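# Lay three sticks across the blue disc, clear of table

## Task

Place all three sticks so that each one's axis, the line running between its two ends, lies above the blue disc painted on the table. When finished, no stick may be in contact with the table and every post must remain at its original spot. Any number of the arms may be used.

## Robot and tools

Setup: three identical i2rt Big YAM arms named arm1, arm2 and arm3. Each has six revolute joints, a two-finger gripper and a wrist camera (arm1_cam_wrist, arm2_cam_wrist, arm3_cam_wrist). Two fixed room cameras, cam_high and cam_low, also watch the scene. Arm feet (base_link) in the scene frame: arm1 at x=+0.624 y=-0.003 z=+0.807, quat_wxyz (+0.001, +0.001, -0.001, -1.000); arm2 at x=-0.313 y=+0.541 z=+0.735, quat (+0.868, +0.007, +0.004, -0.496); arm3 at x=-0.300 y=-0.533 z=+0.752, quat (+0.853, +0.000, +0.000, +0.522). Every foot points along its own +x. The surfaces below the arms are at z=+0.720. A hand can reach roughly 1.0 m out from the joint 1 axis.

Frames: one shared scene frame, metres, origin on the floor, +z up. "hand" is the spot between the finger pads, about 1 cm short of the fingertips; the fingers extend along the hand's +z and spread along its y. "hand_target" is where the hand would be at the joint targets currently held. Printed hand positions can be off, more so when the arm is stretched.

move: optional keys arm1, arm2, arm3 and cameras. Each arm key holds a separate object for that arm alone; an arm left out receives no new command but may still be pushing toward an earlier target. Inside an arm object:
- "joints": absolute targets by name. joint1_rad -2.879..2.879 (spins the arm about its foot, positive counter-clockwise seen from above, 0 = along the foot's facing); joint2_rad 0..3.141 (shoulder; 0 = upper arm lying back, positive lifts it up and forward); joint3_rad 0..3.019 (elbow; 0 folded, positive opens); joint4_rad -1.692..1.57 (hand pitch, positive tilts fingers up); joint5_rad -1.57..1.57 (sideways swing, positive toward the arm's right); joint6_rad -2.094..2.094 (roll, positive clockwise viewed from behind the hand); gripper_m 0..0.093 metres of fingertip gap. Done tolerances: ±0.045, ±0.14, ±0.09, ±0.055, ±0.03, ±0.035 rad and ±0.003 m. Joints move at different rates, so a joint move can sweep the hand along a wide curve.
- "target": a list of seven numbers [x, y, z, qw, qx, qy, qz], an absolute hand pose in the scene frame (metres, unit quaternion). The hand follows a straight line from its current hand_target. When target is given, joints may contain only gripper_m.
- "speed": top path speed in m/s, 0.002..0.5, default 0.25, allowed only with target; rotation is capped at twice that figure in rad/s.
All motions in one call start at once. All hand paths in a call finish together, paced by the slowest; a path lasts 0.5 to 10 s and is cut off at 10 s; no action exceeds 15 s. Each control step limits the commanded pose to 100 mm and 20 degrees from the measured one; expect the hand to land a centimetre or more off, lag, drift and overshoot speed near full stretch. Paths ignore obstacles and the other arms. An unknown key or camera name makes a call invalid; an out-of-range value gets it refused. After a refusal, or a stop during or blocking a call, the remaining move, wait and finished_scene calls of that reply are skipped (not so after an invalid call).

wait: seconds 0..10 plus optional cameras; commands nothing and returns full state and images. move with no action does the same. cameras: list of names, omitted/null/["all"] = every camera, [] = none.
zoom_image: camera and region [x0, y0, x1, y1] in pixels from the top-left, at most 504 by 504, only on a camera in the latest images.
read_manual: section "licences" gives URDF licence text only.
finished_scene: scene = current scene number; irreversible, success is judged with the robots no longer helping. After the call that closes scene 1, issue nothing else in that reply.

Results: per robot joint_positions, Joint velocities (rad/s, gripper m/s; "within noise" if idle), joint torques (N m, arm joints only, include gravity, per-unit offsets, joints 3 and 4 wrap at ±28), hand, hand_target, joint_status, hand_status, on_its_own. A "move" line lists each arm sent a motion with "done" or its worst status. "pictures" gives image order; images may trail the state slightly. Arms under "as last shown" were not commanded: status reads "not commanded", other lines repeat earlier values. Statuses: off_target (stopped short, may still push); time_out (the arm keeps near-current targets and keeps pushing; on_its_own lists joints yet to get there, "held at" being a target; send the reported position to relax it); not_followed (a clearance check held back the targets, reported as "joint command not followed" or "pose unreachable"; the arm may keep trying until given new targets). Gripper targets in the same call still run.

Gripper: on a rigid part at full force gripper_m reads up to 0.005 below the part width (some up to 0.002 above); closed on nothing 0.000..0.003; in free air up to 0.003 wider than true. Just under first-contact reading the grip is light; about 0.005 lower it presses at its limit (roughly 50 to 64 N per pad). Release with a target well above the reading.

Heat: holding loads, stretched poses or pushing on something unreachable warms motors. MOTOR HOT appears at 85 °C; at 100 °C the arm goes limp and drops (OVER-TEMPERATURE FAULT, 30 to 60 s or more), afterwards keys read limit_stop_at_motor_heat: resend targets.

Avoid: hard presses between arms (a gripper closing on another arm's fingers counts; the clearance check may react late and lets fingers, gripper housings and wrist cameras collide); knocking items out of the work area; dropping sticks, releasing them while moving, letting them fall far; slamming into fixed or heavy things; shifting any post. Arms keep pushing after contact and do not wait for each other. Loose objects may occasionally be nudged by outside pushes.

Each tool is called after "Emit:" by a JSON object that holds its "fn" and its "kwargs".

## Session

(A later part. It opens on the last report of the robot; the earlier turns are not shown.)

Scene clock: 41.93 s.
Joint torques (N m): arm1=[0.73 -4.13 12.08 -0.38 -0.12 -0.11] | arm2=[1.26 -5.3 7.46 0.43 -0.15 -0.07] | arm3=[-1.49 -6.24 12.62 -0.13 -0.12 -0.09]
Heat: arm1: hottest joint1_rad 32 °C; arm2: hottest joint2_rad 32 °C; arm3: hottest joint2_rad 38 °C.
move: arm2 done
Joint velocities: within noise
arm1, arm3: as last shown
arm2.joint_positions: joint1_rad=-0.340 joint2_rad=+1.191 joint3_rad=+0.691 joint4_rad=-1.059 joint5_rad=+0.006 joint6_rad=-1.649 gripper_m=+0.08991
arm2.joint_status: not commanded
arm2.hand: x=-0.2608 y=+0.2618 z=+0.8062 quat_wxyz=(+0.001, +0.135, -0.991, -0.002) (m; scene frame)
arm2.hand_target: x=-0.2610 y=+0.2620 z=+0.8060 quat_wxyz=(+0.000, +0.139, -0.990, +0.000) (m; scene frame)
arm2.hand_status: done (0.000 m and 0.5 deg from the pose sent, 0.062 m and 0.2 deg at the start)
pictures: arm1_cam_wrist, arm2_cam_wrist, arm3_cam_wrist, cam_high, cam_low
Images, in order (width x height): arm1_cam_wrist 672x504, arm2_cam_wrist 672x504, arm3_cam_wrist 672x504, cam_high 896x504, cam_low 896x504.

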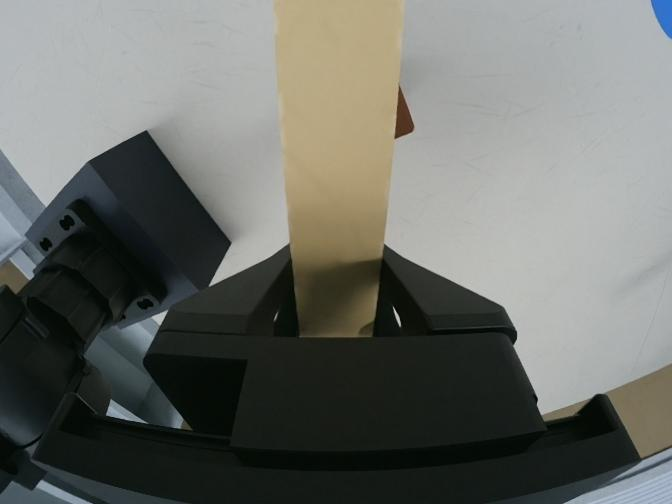

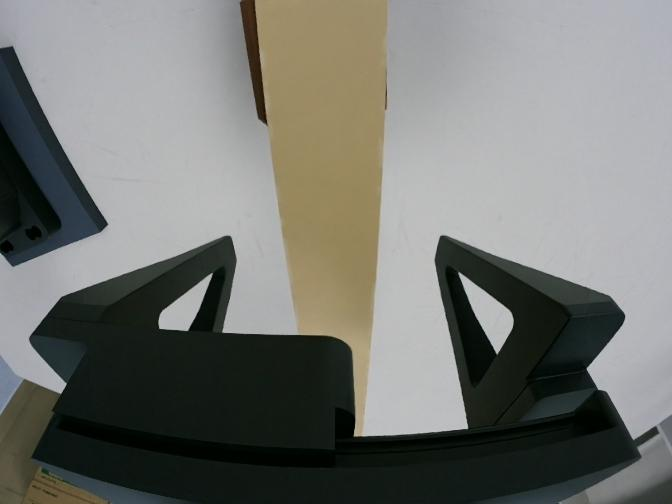

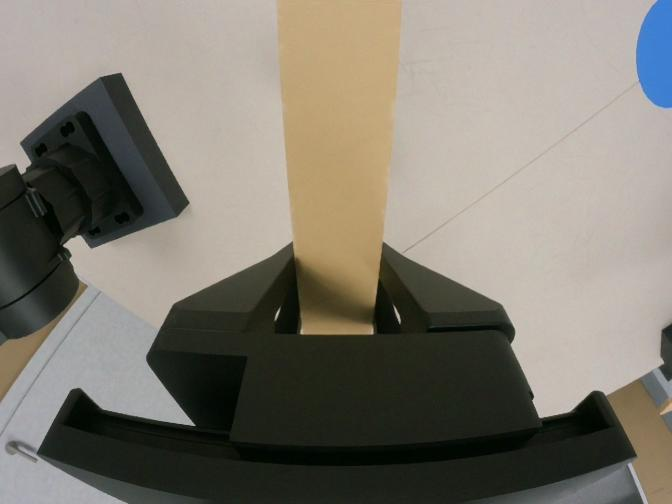

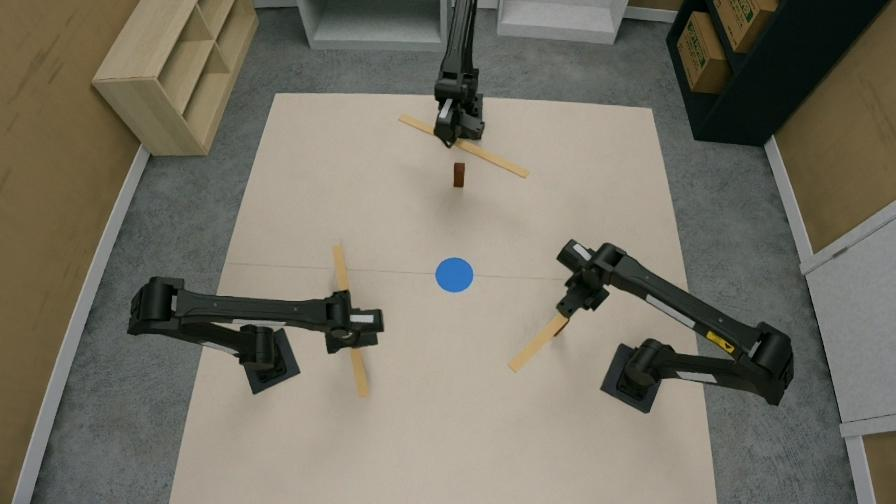

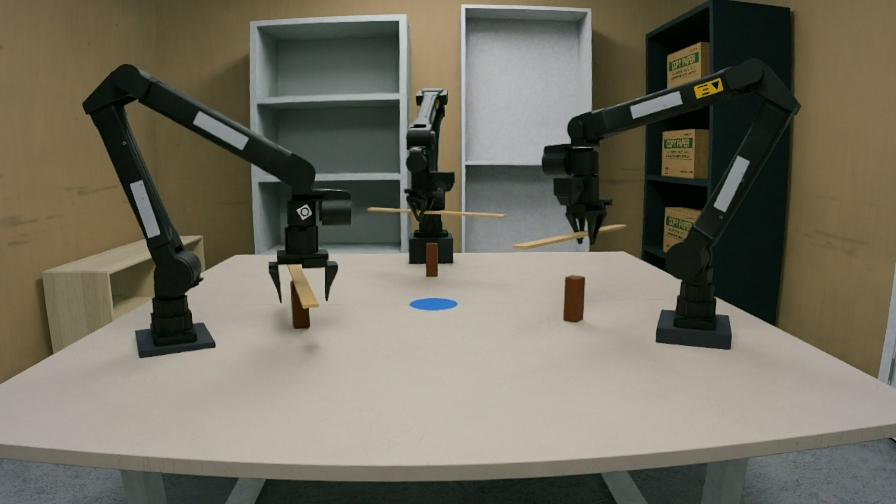

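Emit:
{"fn": "move", "kwargs": {"arm2": {"target":[-0.234,0.270,0.806,0,-0.139,0.990,0]}, "cameras": ["arm2_cam_wrist","cam_low"]}}

Emit:
{"fn": "zoom_image", "kwargs": {"camera": "cam_low", "region": [250, 200, 450, 330]}}

Emit:
{"fn": "move", "kwargs": {"arm2": {"joints":{"gripper_m":0.024}}}}

Scene clock: 44.77 s.
Joint torques (N m): arm1=[0.56 -4.31 12.14 -0.43 -0.13 -0.08] | arm2=[1.85 -5.66 7.23 0.42 -0.05 0.11] | arm3=[-1.49 -6.12 12.66 -0.1 -0.13 -0.08]
Heat: arm1: hottest joint1_rad 32 °C; arm2: hottest joint2_rad 32 °C; arm3: hottest joint2_rad 38 °C.
move: arm2 done
Joint velocities: within noise
arm1, arm3: as last shown
arm2.joint_positions: joint1_rad=-0.247 joint2_rad=+1.191 joint3_rad=+0.691 joint4_rad=-1.059 joint5_rad=+0.004 joint6_rad=-1.569 gripper_m=+0.08991
arm2.joint_status: not commanded
arm2.hand: x=-0.2350 y=+0.2680 z=+0.8064 quat_wxyz=(+0.000, +0.141, -0.990, -0.002) (m; scene frame)
arm2.hand_target: x=-0.2340 y=+0.2700 z=+0.8060 quat_wxyz=(+0.000, +0.139, -0.990, +0.000) (m; scene frame)
arm2.hand_status: done (0.002 m and 0.3 deg from the pose sent, 0.028 m and 0.5 deg at the start)
pictures: arm2_cam_wrist, cam_low
Images, in order (width x height): arm2_cam_wrist 672x504, cam_low 896x504.

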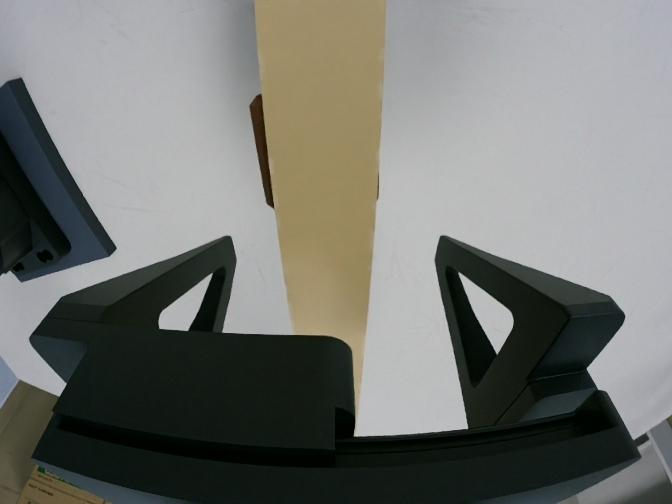

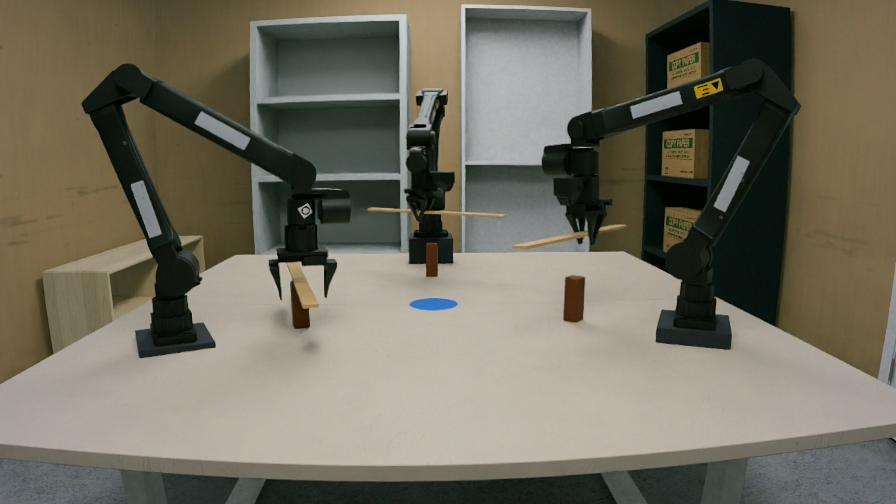

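Scaled by 2.520 from the camera's 896x504 image, which has a finer 1280x720 frame.

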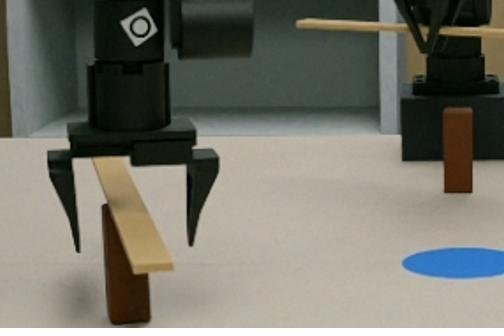

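Scene clock: 45.40 s.
Joint torques (N m): arm1=[0.03 -3.96 12.22 -0.38 -0.11 -0.08] | arm2=[2.02 -5.6 7.21 0.42 -0.08 0.08] | arm3=[-1.55 -6.42 12.67 -0.1 -0.11 -0.1]
Heat: arm1: hottest joint1_rad 32 °C; arm2: hottest joint2_rad 32 °C; arm3: hottest joint2_rad 38 °C.
move: arm2 done
Joint velocities: within noise
arm1, arm3: as last shown
arm2.joint_positions: joint1_rad=-0.247 joint2_rad=+1.191 joint3_rad=+0.691 joint4_rad=-1.059 joint5_rad=+0.005 joint6_rad=-1.566 gripper_m=+0.02617
arm2.joint_status: all done
arm2.hand: x=-0.2351 y=+0.2680 z=+0.8064 quat_wxyz=(+0.000, +0.140, -0.990, -0.002) (m; scene frame)
arm2.hand_target: x=-0.2341 y=+0.2700 z=+0.8060 quat_wxyz=(+0.000, +0.139, -0.990, +0.000) (m; scene frame)
arm2.hand_status: not commanded
pictures: arm1_cam_wrist, arm2_cam_wrist, arm3_cam_wrist, cam_high, cam_low
Images, in order (width x height): arm1_cam_wrist 672x504, arm2_cam_wrist 672x504, arm3_cam_wrist 672x504, cam_high 896x504, cam_low 896x504.

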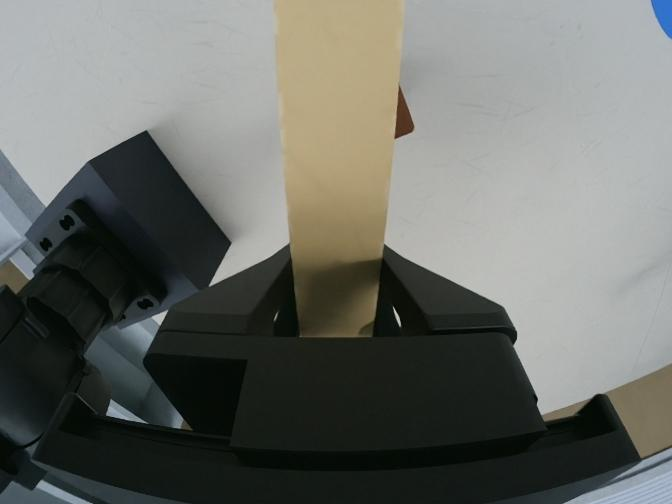

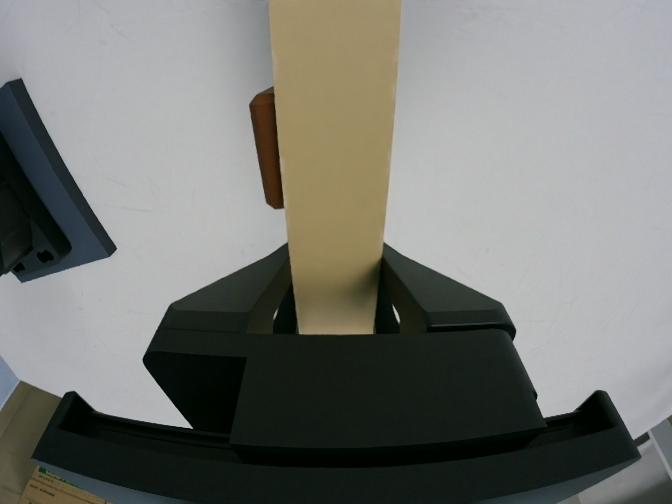

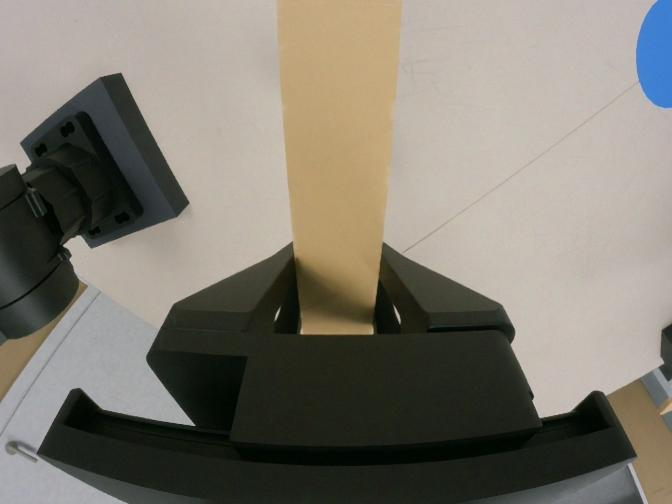

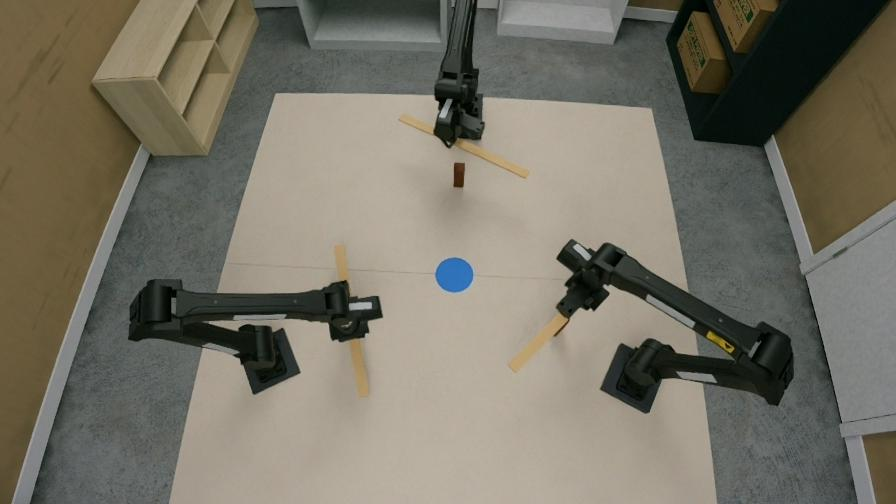

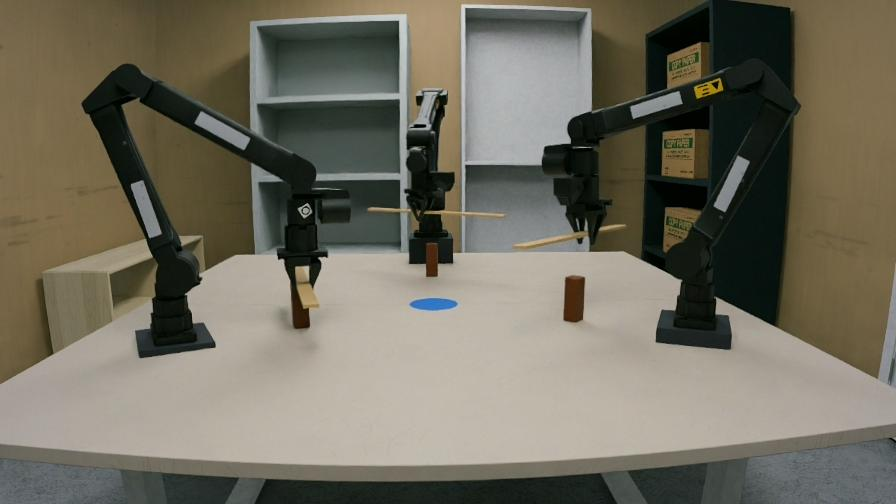

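Emit:
{"fn": "move", "kwargs": {"arm2": {"target":[-0.234,0.270,0.90,0,-0.139,0.990,0]}, "cameras": ["arm2_cam_wrist","cam_high","cam_low"]}}

Emit:
{"fn": "zoom_image", "kwargs": {"camera": "cam_high", "region": [250, 220, 450, 420]}}

Scene clock: 47.07 s.
Joint torques (N m): arm1=[0.32 -3.72 12.03 -0.39 -0.18 -0.02] | arm2=[2.08 -4.42 12.7 -0.25 -0.08 0.08] | arm3=[-1.44 -6.18 12.64 -0.14 -0.12 -0.08]
Heat: arm1: hottest joint1_rad 32 °C; arm2: hottest joint2_rad 32 °C; arm3: hottest joint2_rad 38 °C.
move: arm2 off_target
Joint velocities: within noise
arm1, arm3: as last shown
arm2.joint_positions: joint1_rad=-0.247 joint2_rad=+1.076 joint3_rad=+0.814 joint4_rad=-1.339 joint5_rad=+0.005 joint6_rad=-1.565 gripper_m=+0.02617
arm2.joint_status: not commanded
arm2.hand: x=-0.2406 y=+0.2852 z=+0.8797 quat_wxyz=(+0.003, +0.139, -0.990, -0.022) (m; scene frame)
arm2.hand_target: x=-0.2343 y=+0.2707 z=+0.8998 quat_wxyz=(+0.000, +0.139, -0.990, +0.000) (m; scene frame)
arm2.hand_status: off_target (0.026 m and 2.6 deg from the pose sent, 0.094 m and 0.2 deg at the start)
pictures: arm2_cam_wrist, cam_high, cam_low
Images, in order (width x height): arm2_cam_wrist 672x504, cam_high 896x504, cam_low 896x504.

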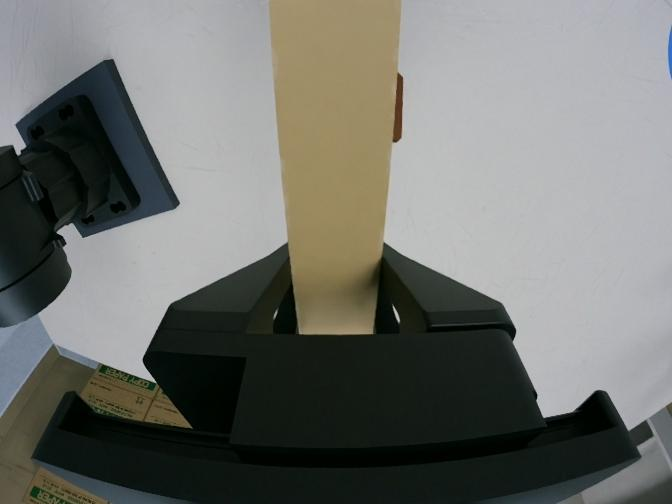

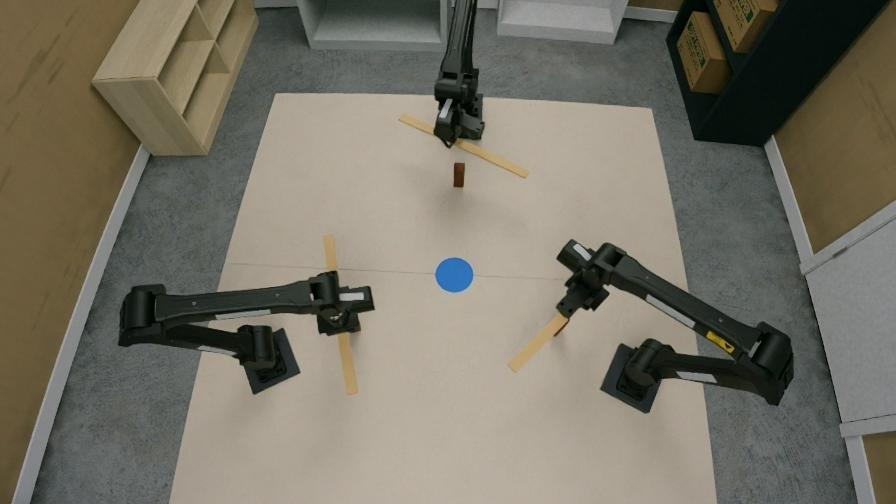

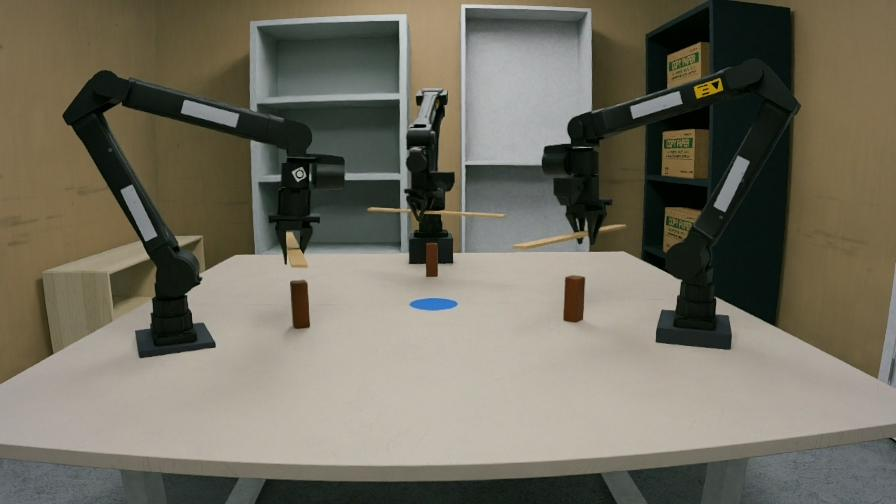

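Scaled by 2.520 from the camera's 896x504 image, which has a finer 1280x720 frame.

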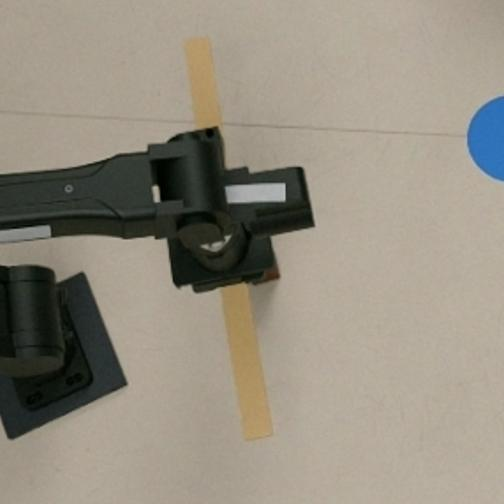

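Emit:
{"fn": "move", "kwargs": {"arm1": {"target":[0.343,-0.008,0.94,0.0035,0.99,0.0251,-0.1392],"speed":0.2}, "arm2": {"target":[-0.18,0.285,0.94,0.1245,0.4427,0.8858,-0.0622],"speed":0.2}, "arm3": {"target":[-0.165,-0.2925,0.94,0.1179,-0.5269,0.8385,0.0741],"speed":0.2}}}

Scene clock: 52.33 s.
Joint torques (N m): arm1=[1.61 -4.48 9.69 1.14 0.07 0.01] | arm2=[2.26 -3.84 10.63 1.52 0.05 0.11] | arm3=[-0.56 -5.3 10.91 1.24 0.09 0.1]
Heat: arm1: hottest joint3_rad 33 °C; arm2: hottest joint2_rad 32 °C; arm3: hottest joint2_rad 38 °C.
move: arm1 done; arm2 off_target; arm3 done
Joint velocities: within noise
arm1.joint_positions: joint1_rad=+0.008 joint2_rad=+0.922 joint3_rad=+0.651 joint4_rad=-1.043 joint5_rad=-0.010 joint6_rad=-0.041 gripper_m=+0.02690
arm1.joint_status: not commanded
arm1.hand: x=+0.3459 y=-0.0062 z=+0.9377 quat_wxyz=(-0.004, -0.991, -0.026, +0.127) (m; scene frame)
arm1.hand_target: x=+0.3430 y=-0.0080 z=+0.9400 quat_wxyz=(-0.004, -0.990, -0.025, +0.139) (m; scene frame)
arm1.hand_status: done (0.004 m and 1.4 deg from the pose sent, 0.071 m and 61.3 deg at the start)
arm2.joint_positions: joint1_rad=-0.081 joint2_rad=+0.895 joint3_rad=+0.814 joint4_rad=-1.250 joint5_rad=-0.045 joint6_rad=-0.187 gripper_m=+0.02625
arm2.joint_status: not commanded
arm2.hand: x=-0.1858 y=+0.2909 z=+0.9275 quat_wxyz=(-0.105, -0.445, -0.888, +0.048) (m; scene frame)
arm2.hand_target: x=-0.1802 y=+0.2853 z=+0.9402 quat_wxyz=(-0.125, -0.443, -0.886, +0.062) (m; scene frame)
arm2.hand_status: off_target (0.015 m and 2.8 deg from the pose sent, 0.085 m and 71.2 deg at the start)
arm3.joint_positions: joint1_rad=-0.057 joint2_rad=+0.879 joint3_rad=+0.763 joint4_rad=-1.210 joint5_rad=-0.023 joint6_rad=-0.084 gripper_m=+0.02652
arm3.joint_status: not commanded
arm3.hand: x=-0.1656 y=-0.2968 z=+0.9332 quat_wxyz=(-0.104, +0.530, -0.839, -0.066) (m; scene frame)
arm3.hand_target: x=-0.1650 y=-0.2926 z=+0.9401 quat_wxyz=(-0.118, +0.527, -0.838, -0.074) (m; scene frame)
arm3.hand_status: done (0.008 m and 1.9 deg from the pose sent, 0.071 m and 74.1 deg at the start)
pictures: arm1_cam_wrist, arm2_cam_wrist, arm3_cam_wrist, cam_high, cam_low
Images, in order (width x height): arm1_cam_wrist 672x504, arm2_cam_wrist 672x504, arm3_cam_wrist 672x504, cam_high 896x504, cam_low 896x504.

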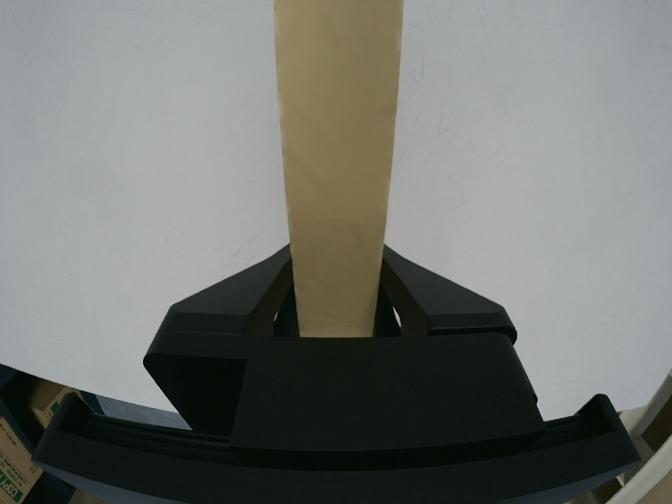

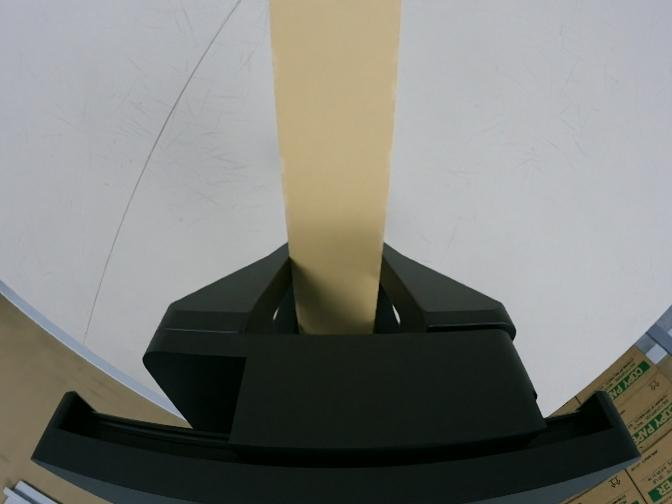

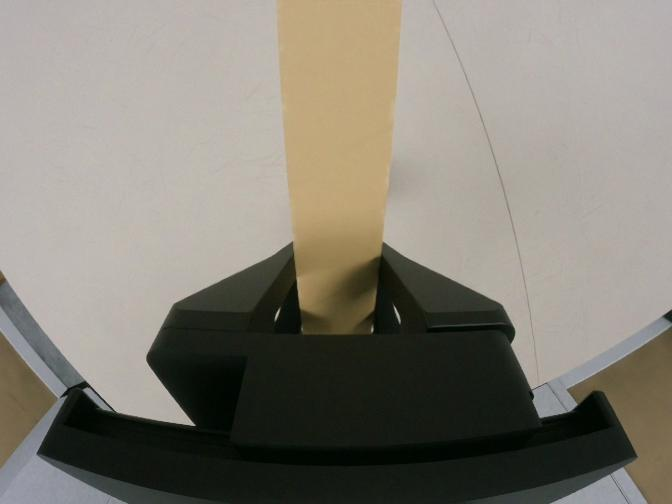

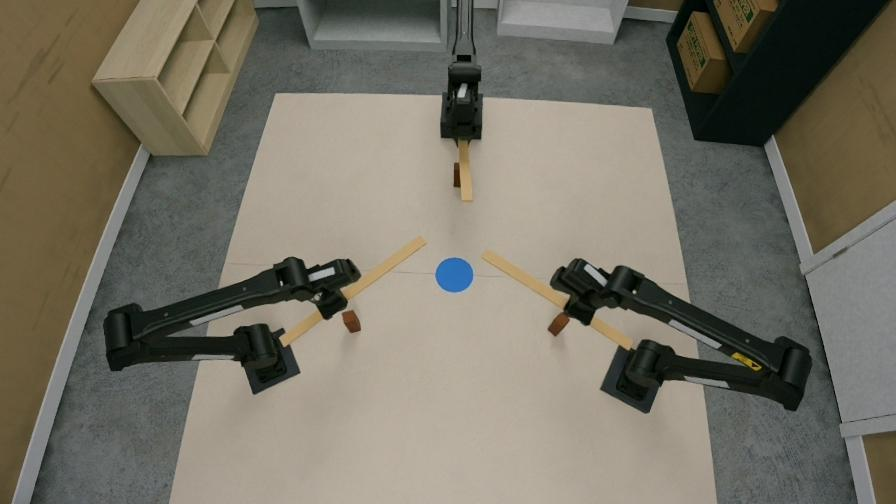

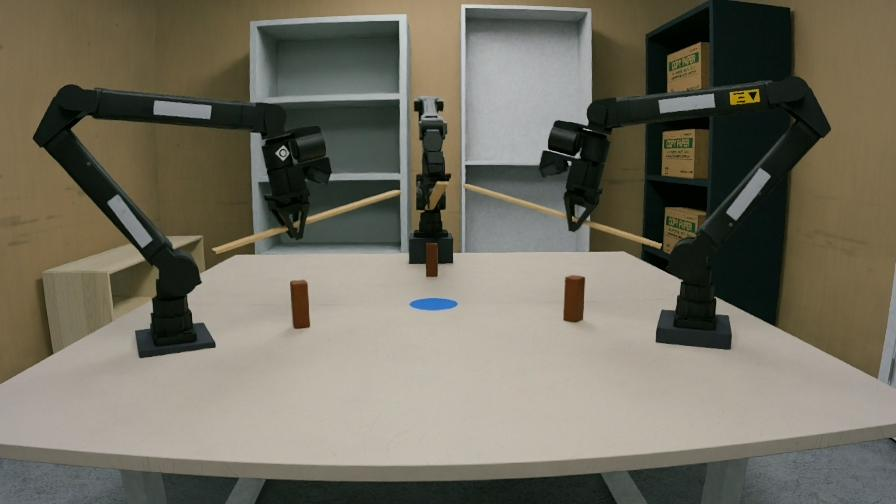

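Emit:
{"fn": "move", "kwargs": {"arm1": {"target":[0.203,-0.015,0.91,0.0035,0.99,0.0251,-0.1392],"speed":0.15}, "arm2": {"target":[-0.096,0.173,0.92,0.1245,0.4427,0.8858,-0.0622],"speed":0.15}, "arm3": {"target":[-0.104,-0.166,0.913,0.1179,-0.5269,0.8385,0.0741],"speed":0.15}}}

Emit:
{"fn": "zoom_image", "kwargs": {"camera": "cam_high", "region": [330, 130, 600, 350]}}

Emit:
{"fn": "zoom_image", "kwargs": {"camera": "cam_low", "region": [250, 130, 620, 350]}}

Scene clock: 54.53 s.
Joint torques (N m): arm1=[1.61 -8.41 14.06 1.22 0.12 0.01] | arm2=[2.32 -7.71 14.39 1.29 0.07 0.1] | arm3=[-1.26 -10.93 14.54 1.03 0.16 0.15]
Heat: arm1: hottest joint3_rad 33 °C; arm2: hottest joint2_rad 32 °C; arm3: hottest joint2_rad 38 °C.
move: arm1 off_target; arm2 off_target; arm3 off_target
Joint velocities: within noise
arm1.joint_positions: joint1_rad=+0.020 joint2_rad=+1.359 joint3_rad=+0.836 joint4_rad=-0.841 joint5_rad=-0.007 joint6_rad=-0.031 gripper_m=+0.02690
arm1.joint_status: not commanded
arm1.hand: x=+0.2341 y=-0.0118 z=+0.8876 quat_wxyz=(-0.004, -0.994, -0.027, +0.102) (m; scene frame)
arm1.hand_target: x=+0.2049 y=-0.0150 z=+0.9111 quat_wxyz=(-0.004, -0.990, -0.025, +0.139) (m; scene frame)
arm1.hand_status: off_target (0.038 m and 4.3 deg from the pose sent, 0.146 m and 1.3 deg at the start)
arm2.joint_positions: joint1_rad=-0.012 joint2_rad=+1.279 joint3_rad=+0.987 joint4_rad=-1.073 joint5_rad=-0.026 joint6_rad=-0.122 gripper_m=+0.02625
arm2.joint_status: not commanded
arm2.hand: x=-0.1140 y=+0.1979 z=+0.8888 quat_wxyz=(-0.089, -0.445, -0.890, +0.039) (m; scene frame)
arm2.hand_target: x=-0.0973 y=+0.1753 z=+0.9208 quat_wxyz=(-0.125, -0.443, -0.886, +0.062) (m; scene frame)
arm2.hand_status: off_target (0.044 m and 4.9 deg from the pose sent, 0.148 m and 2.8 deg at the start)
arm3.joint_positions: joint1_rad=-0.022 joint2_rad=+1.290 joint3_rad=+0.935 joint4_rad=-1.001 joint5_rad=-0.017 joint6_rad=-0.062 gripper_m=+0.02652
arm3.joint_status: not commanded
arm3.hand: x=-0.1158 y=-0.1862 z=+0.8903 quat_wxyz=(-0.089, +0.536, -0.837, -0.059) (m; scene frame)
arm3.hand_target: x=-0.1048 y=-0.1673 z=+0.9135 quat_wxyz=(-0.118, +0.527, -0.838, -0.074) (m; scene frame)
arm3.hand_status: off_target (0.033 m and 3.8 deg from the pose sent, 0.146 m and 1.9 deg at the start)
pictures: arm1_cam_wrist, arm2_cam_wrist, arm3_cam_wrist, cam_high, cam_low
Images, in order (width x height): arm1_cam_wrist 672x504, arm2_cam_wrist 672x504, arm3_cam_wrist 672x504, cam_high 896x504, cam_low 896x504.

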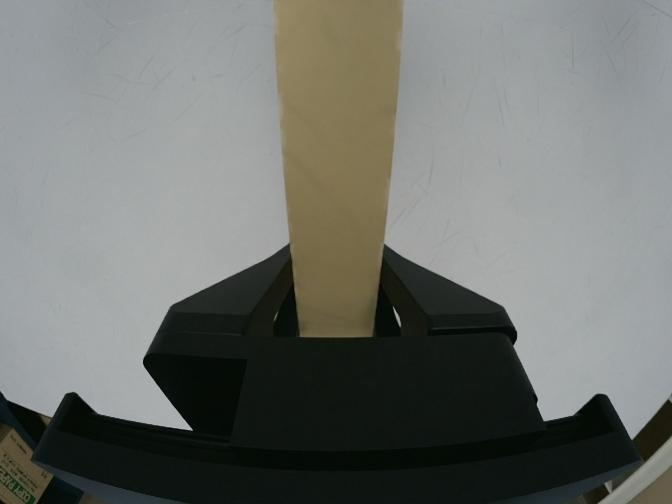

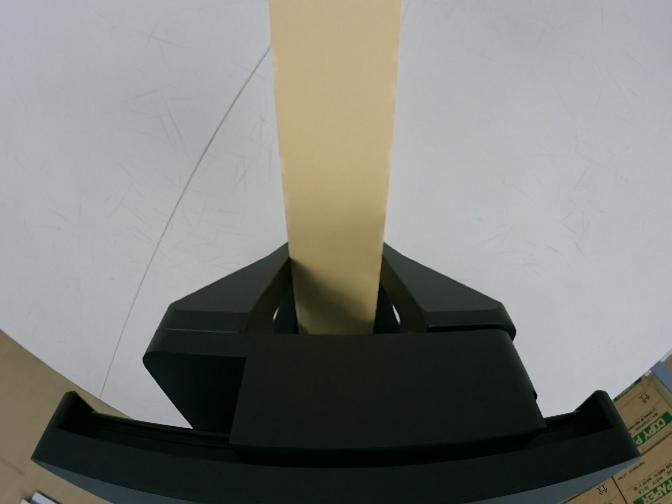

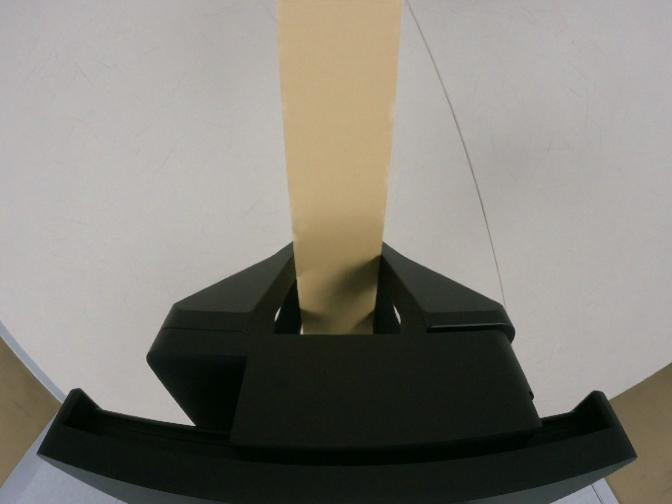

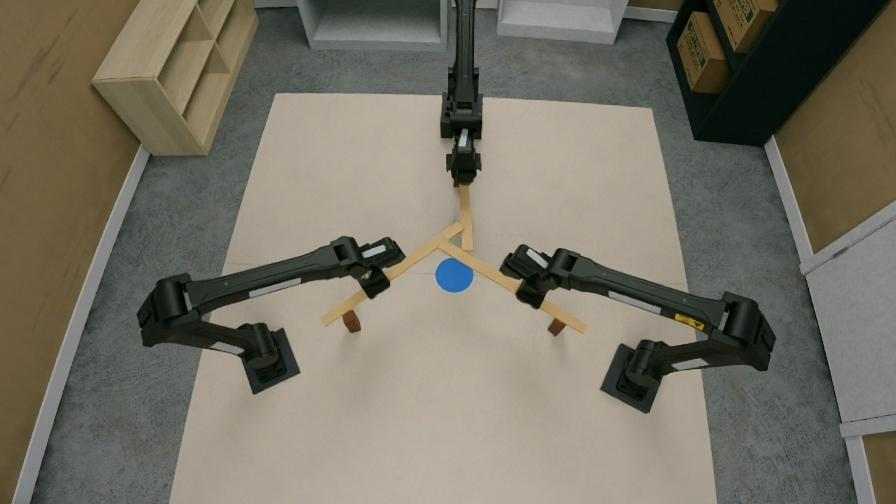

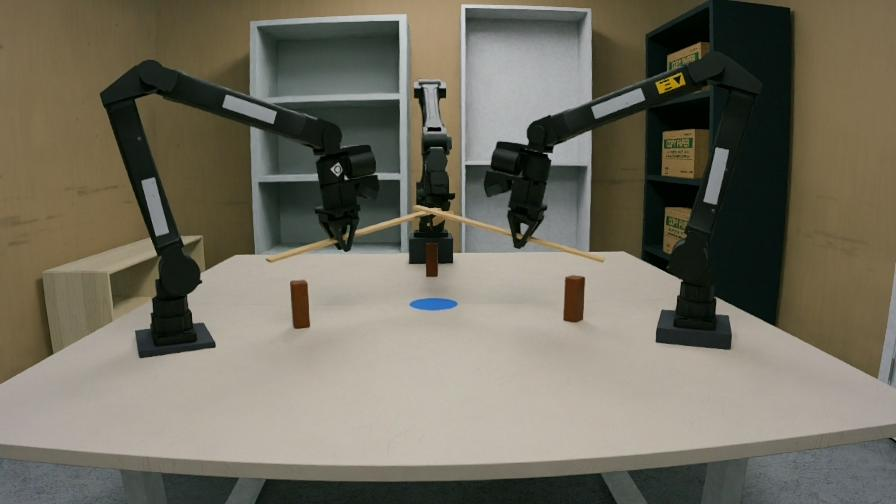

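Scaled by 1.867 from the camera's 896x504 image, which has a finer 1280x720 frame.

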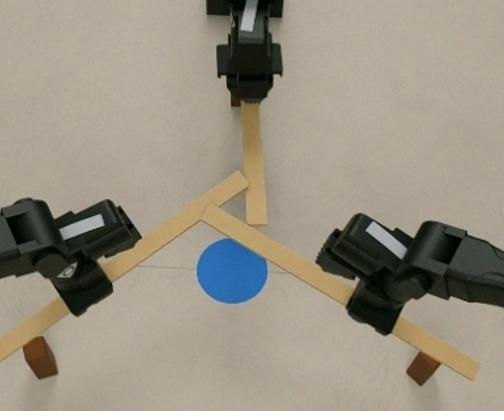

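Scaled by 1.362 from the camera's 896x504 image, which has a finer 1280x720 frame.

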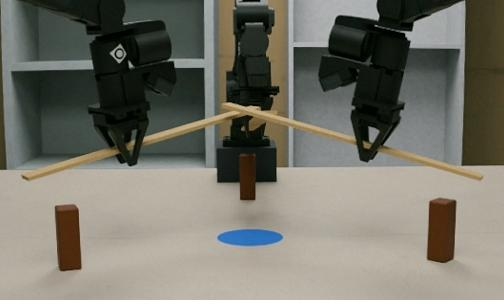

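Emit:
{"fn": "move", "kwargs": {"arm1": {"target":[0.205,-0.015,0.915,0.0044,0.9845,0.0249,-0.1736],"speed":0.1}, "arm2": {"target":[-0.097,0.175,0.925,0.1553,0.4402,0.8809,-0.0776],"speed":0.1}, "arm3": {"target":[-0.105,-0.167,0.917,0.1470,-0.524,0.8338,0.0924],"speed":0.1}, "cameras": []}}

Emit:
{"fn": "move", "kwargs": {"arm1": {"target":[0.174,-0.018,0.905,0.0044,0.9845,0.0249,-0.1736],"speed":0.1}, "arm2": {"target":[-0.079,0.15,0.912,0.1553,0.4402,0.8809,-0.0776],"speed":0.1}, "arm3": {"target":[-0.093,-0.147,0.903,0.1470,-0.524,0.8338,0.0924],"speed":0.1}}}

Emit:
{"fn": "zoom_image", "kwargs": {"camera": "cam_high", "region": [330, 130, 600, 350]}}

Emit:
{"fn": "zoom_image", "kwargs": {"camera": "cam_low", "region": [250, 130, 620, 350]}}

Scene clock: 57.90 s.
Joint torques (N m): arm1=[1.03 -9.29 10.52 1.44 0.04 0.1] | arm2=[2.08 -8.94 11.51 1.65 -0.09 0.09] | arm3=[-1.49 -12.16 10.91 1.31 0.1 0.13]
Heat: arm1: hottest joint3_rad 34 °C; arm2: hottest joint2_rad 32 °C; arm3: hottest joint2_rad 38 °C.
move: arm1 off_target; arm2 off_target; arm3 off_target
Joint velocities: within noise
arm1.joint_positions: joint1_rad=+0.021 joint2_rad=+1.327 joint3_rad=+0.836 joint4_rad=-0.770 joint5_rad=-0.007 joint6_rad=-0.030 gripper_m=+0.02690
arm1.joint_status: not commanded
arm1.hand: x=+0.2158 y=-0.0126 z=+0.9042 quat_wxyz=(-0.004, -0.988, -0.027, +0.153) (m; scene frame)
arm1.hand_target: x=+0.2053 y=-0.0151 z=+0.9152 quat_wxyz=(-0.005, -0.985, -0.025, +0.174) (m; scene frame)
arm1.hand_status: off_target (0.015 m and 2.4 deg from the pose sent, 0.040 m and 8.3 deg at the start)
arm2.joint_positions: joint1_rad=-0.012 joint2_rad=+1.253 joint3_rad=+0.987 joint4_rad=-1.012 joint5_rad=-0.031 joint6_rad=-0.122 gripper_m=+0.02625
arm2.joint_status: not commanded
arm2.hand: x=-0.1065 y=+0.1862 z=+0.9025 quat_wxyz=(-0.127, -0.442, -0.886, +0.061) (m; scene frame)
arm2.hand_target: x=-0.0974 y=+0.1758 z=+0.9253 quat_wxyz=(-0.155, -0.440, -0.881, +0.077) (m; scene frame)
arm2.hand_status: off_target (0.027 m and 3.9 deg from the pose sent, 0.046 m and 8.9 deg at the start)
arm3.joint_positions: joint1_rad=-0.019 joint2_rad=+1.264 joint3_rad=+0.935 joint4_rad=-0.936 joint5_rad=-0.018 joint6_rad=-0.056 gripper_m=+0.02652
arm3.joint_status: not commanded
arm3.hand: x=-0.1098 y=-0.1720 z=+0.9045 quat_wxyz=(-0.129, +0.532, -0.833, -0.083) (m; scene frame)
arm3.hand_target: x=-0.1052 y=-0.1672 z=+0.9170 quat_wxyz=(-0.147, +0.524, -0.834, -0.092) (m; scene frame)
arm3.hand_status: off_target (0.014 m and 2.6 deg from the pose sent, 0.035 m and 7.7 deg at the start)
pictures: none
No camera images: "cameras" was empty.

Scene clock: 58.87 s.
Joint torques (N m): arm1=[2.49 -8.18 13.75 1.17 0.08 0.09] | arm2=[2.43 -8.29 14.64 1.59 0.01 0.1] | arm3=[-1.73 -11.28 13.2 1.21 0.06 0.07]
Heat: arm1: hottest joint3_rad 34 °C; arm2: hottest joint2_rad 32 °C; arm3: hottest joint2_rad 38 °C.
move: arm1 off_target; arm2 off_target; arm3 off_target
Joint velocities: within noise
arm1.joint_positions: joint1_rad=+0.025 joint2_rad=+1.403 joint3_rad=+0.855 joint4_rad=-0.738 joint5_rad=-0.007 joint6_rad=-0.026 gripper_m=+0.02690
arm1.joint_status: not commanded
arm1.hand: x=+0.2030 y=-0.0146 z=+0.8846 quat_wxyz=(-0.004, -0.990, -0.027, +0.141) (m; scene frame)
arm1.hand_target: x=+0.1758 y=-0.0180 z=+0.9060 quat_wxyz=(-0.005, -0.984, -0.025, +0.174) (m; scene frame)
arm1.hand_status: off_target (0.036 m and 3.7 deg from the pose sent, 0.042 m and 2.4 deg at the start)
arm2.joint_positions: joint1_rad=-0.009 joint2_rad=+1.320 joint3_rad=+0.987 joint4_rad=-0.968 joint5_rad=-0.031 joint6_rad=-0.117 gripper_m=+0.02625
arm2.joint_status: not commanded
arm2.hand: x=-0.0990 y=+0.1764 z=+0.8790 quat_wxyz=(-0.117, -0.444, -0.887, +0.054) (m; scene frame)
arm2.hand_target: x=-0.0805 y=+0.1526 z=+0.9130 quat_wxyz=(-0.156, -0.440, -0.881, +0.077) (m; scene frame)
arm2.hand_status: off_target (0.047 m and 5.2 deg from the pose sent, 0.046 m and 3.9 deg at the start)
arm3.joint_positions: joint1_rad=-0.019 joint2_rad=+1.319 joint3_rad=+0.935 joint4_rad=-0.889 joint5_rad=-0.018 joint6_rad=-0.056 gripper_m=+0.02652
arm3.joint_status: not commanded
arm3.hand: x=-0.1043 y=-0.1618 z=+0.8862 quat_wxyz=(-0.125, +0.532, -0.833, -0.080) (m; scene frame)
arm3.hand_target: x=-0.0934 y=-0.1479 z=+0.9034 quat_wxyz=(-0.147, +0.524, -0.834, -0.092) (m; scene frame)
arm3.hand_status: off_target (0.025 m and 3.1 deg from the pose sent, 0.030 m and 2.6 deg at the start)
pictures: arm1_cam_wrist, arm2_cam_wrist, arm3_cam_wrist, cam_high, cam_low
Images, in order (width x height): arm1_cam_wrist 672x504, arm2_cam_wrist 672x504, arm3_cam_wrist 672x504, cam_high 896x504, cam_low 896x504.

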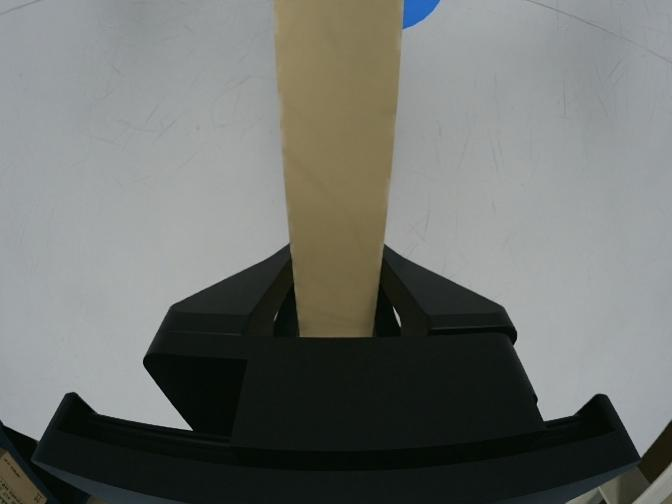

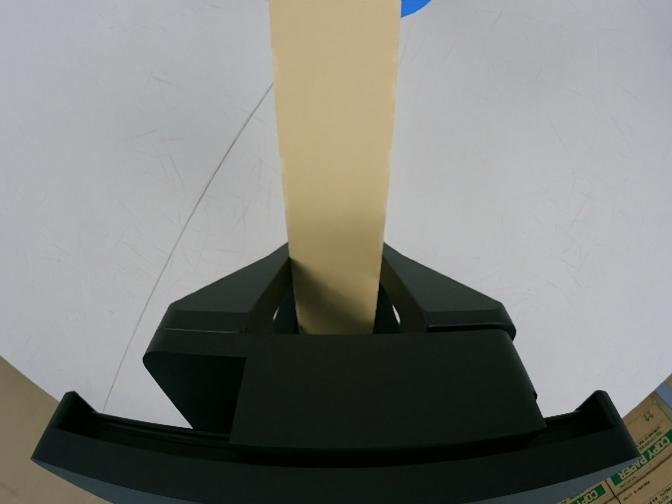

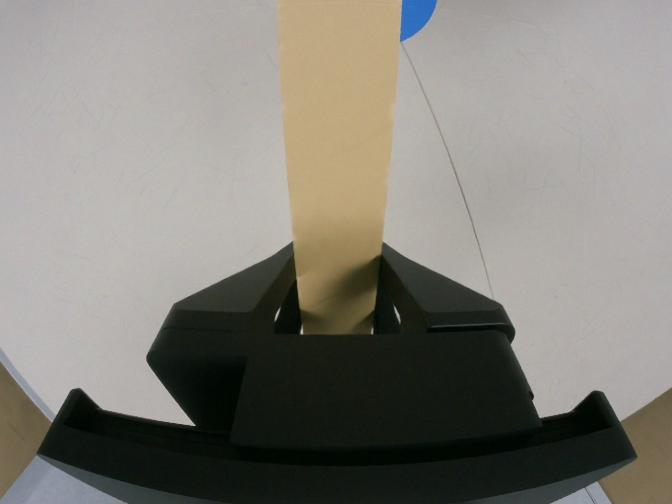

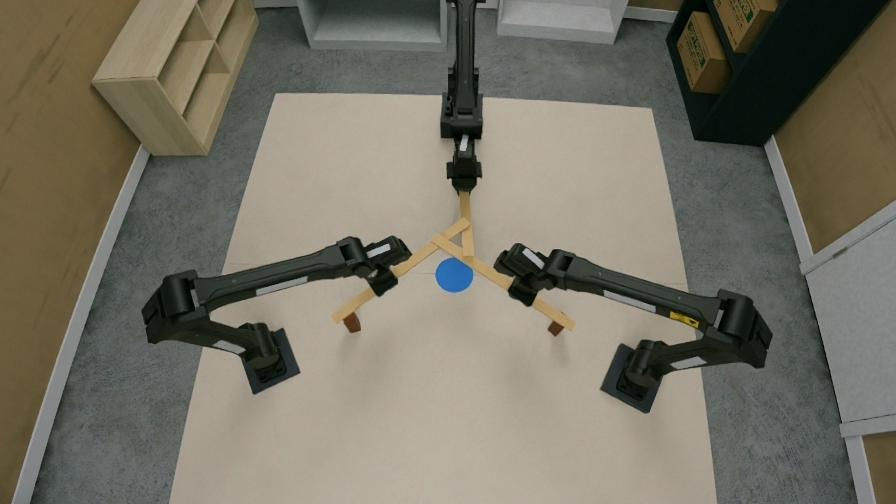

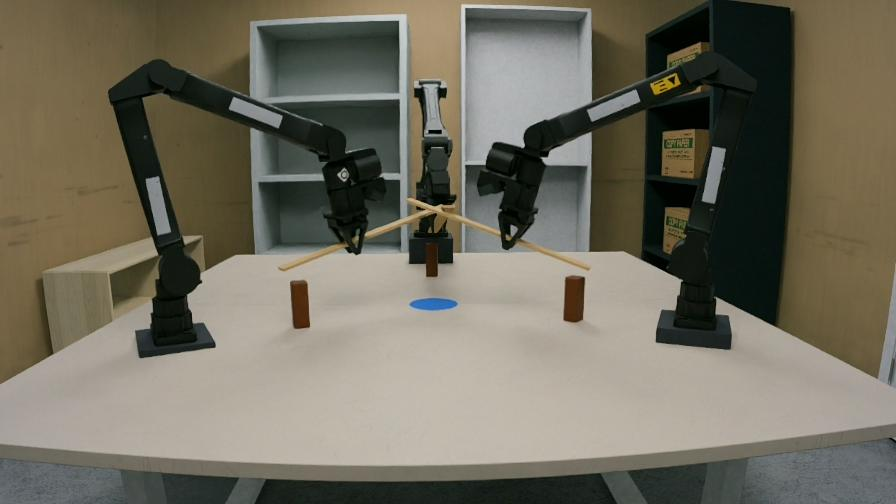

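Scaled by 1.867 from the camera's 896x504 image, which has a finer 1280x720 frame.

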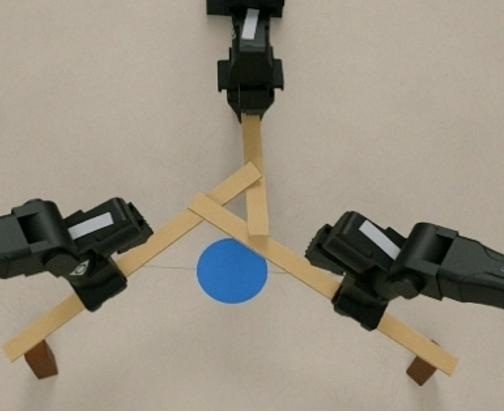

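Scaled by 1.362 from the camera's 896x504 image, which has a finer 1280x720 frame.

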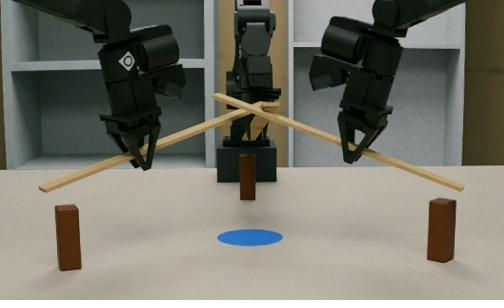

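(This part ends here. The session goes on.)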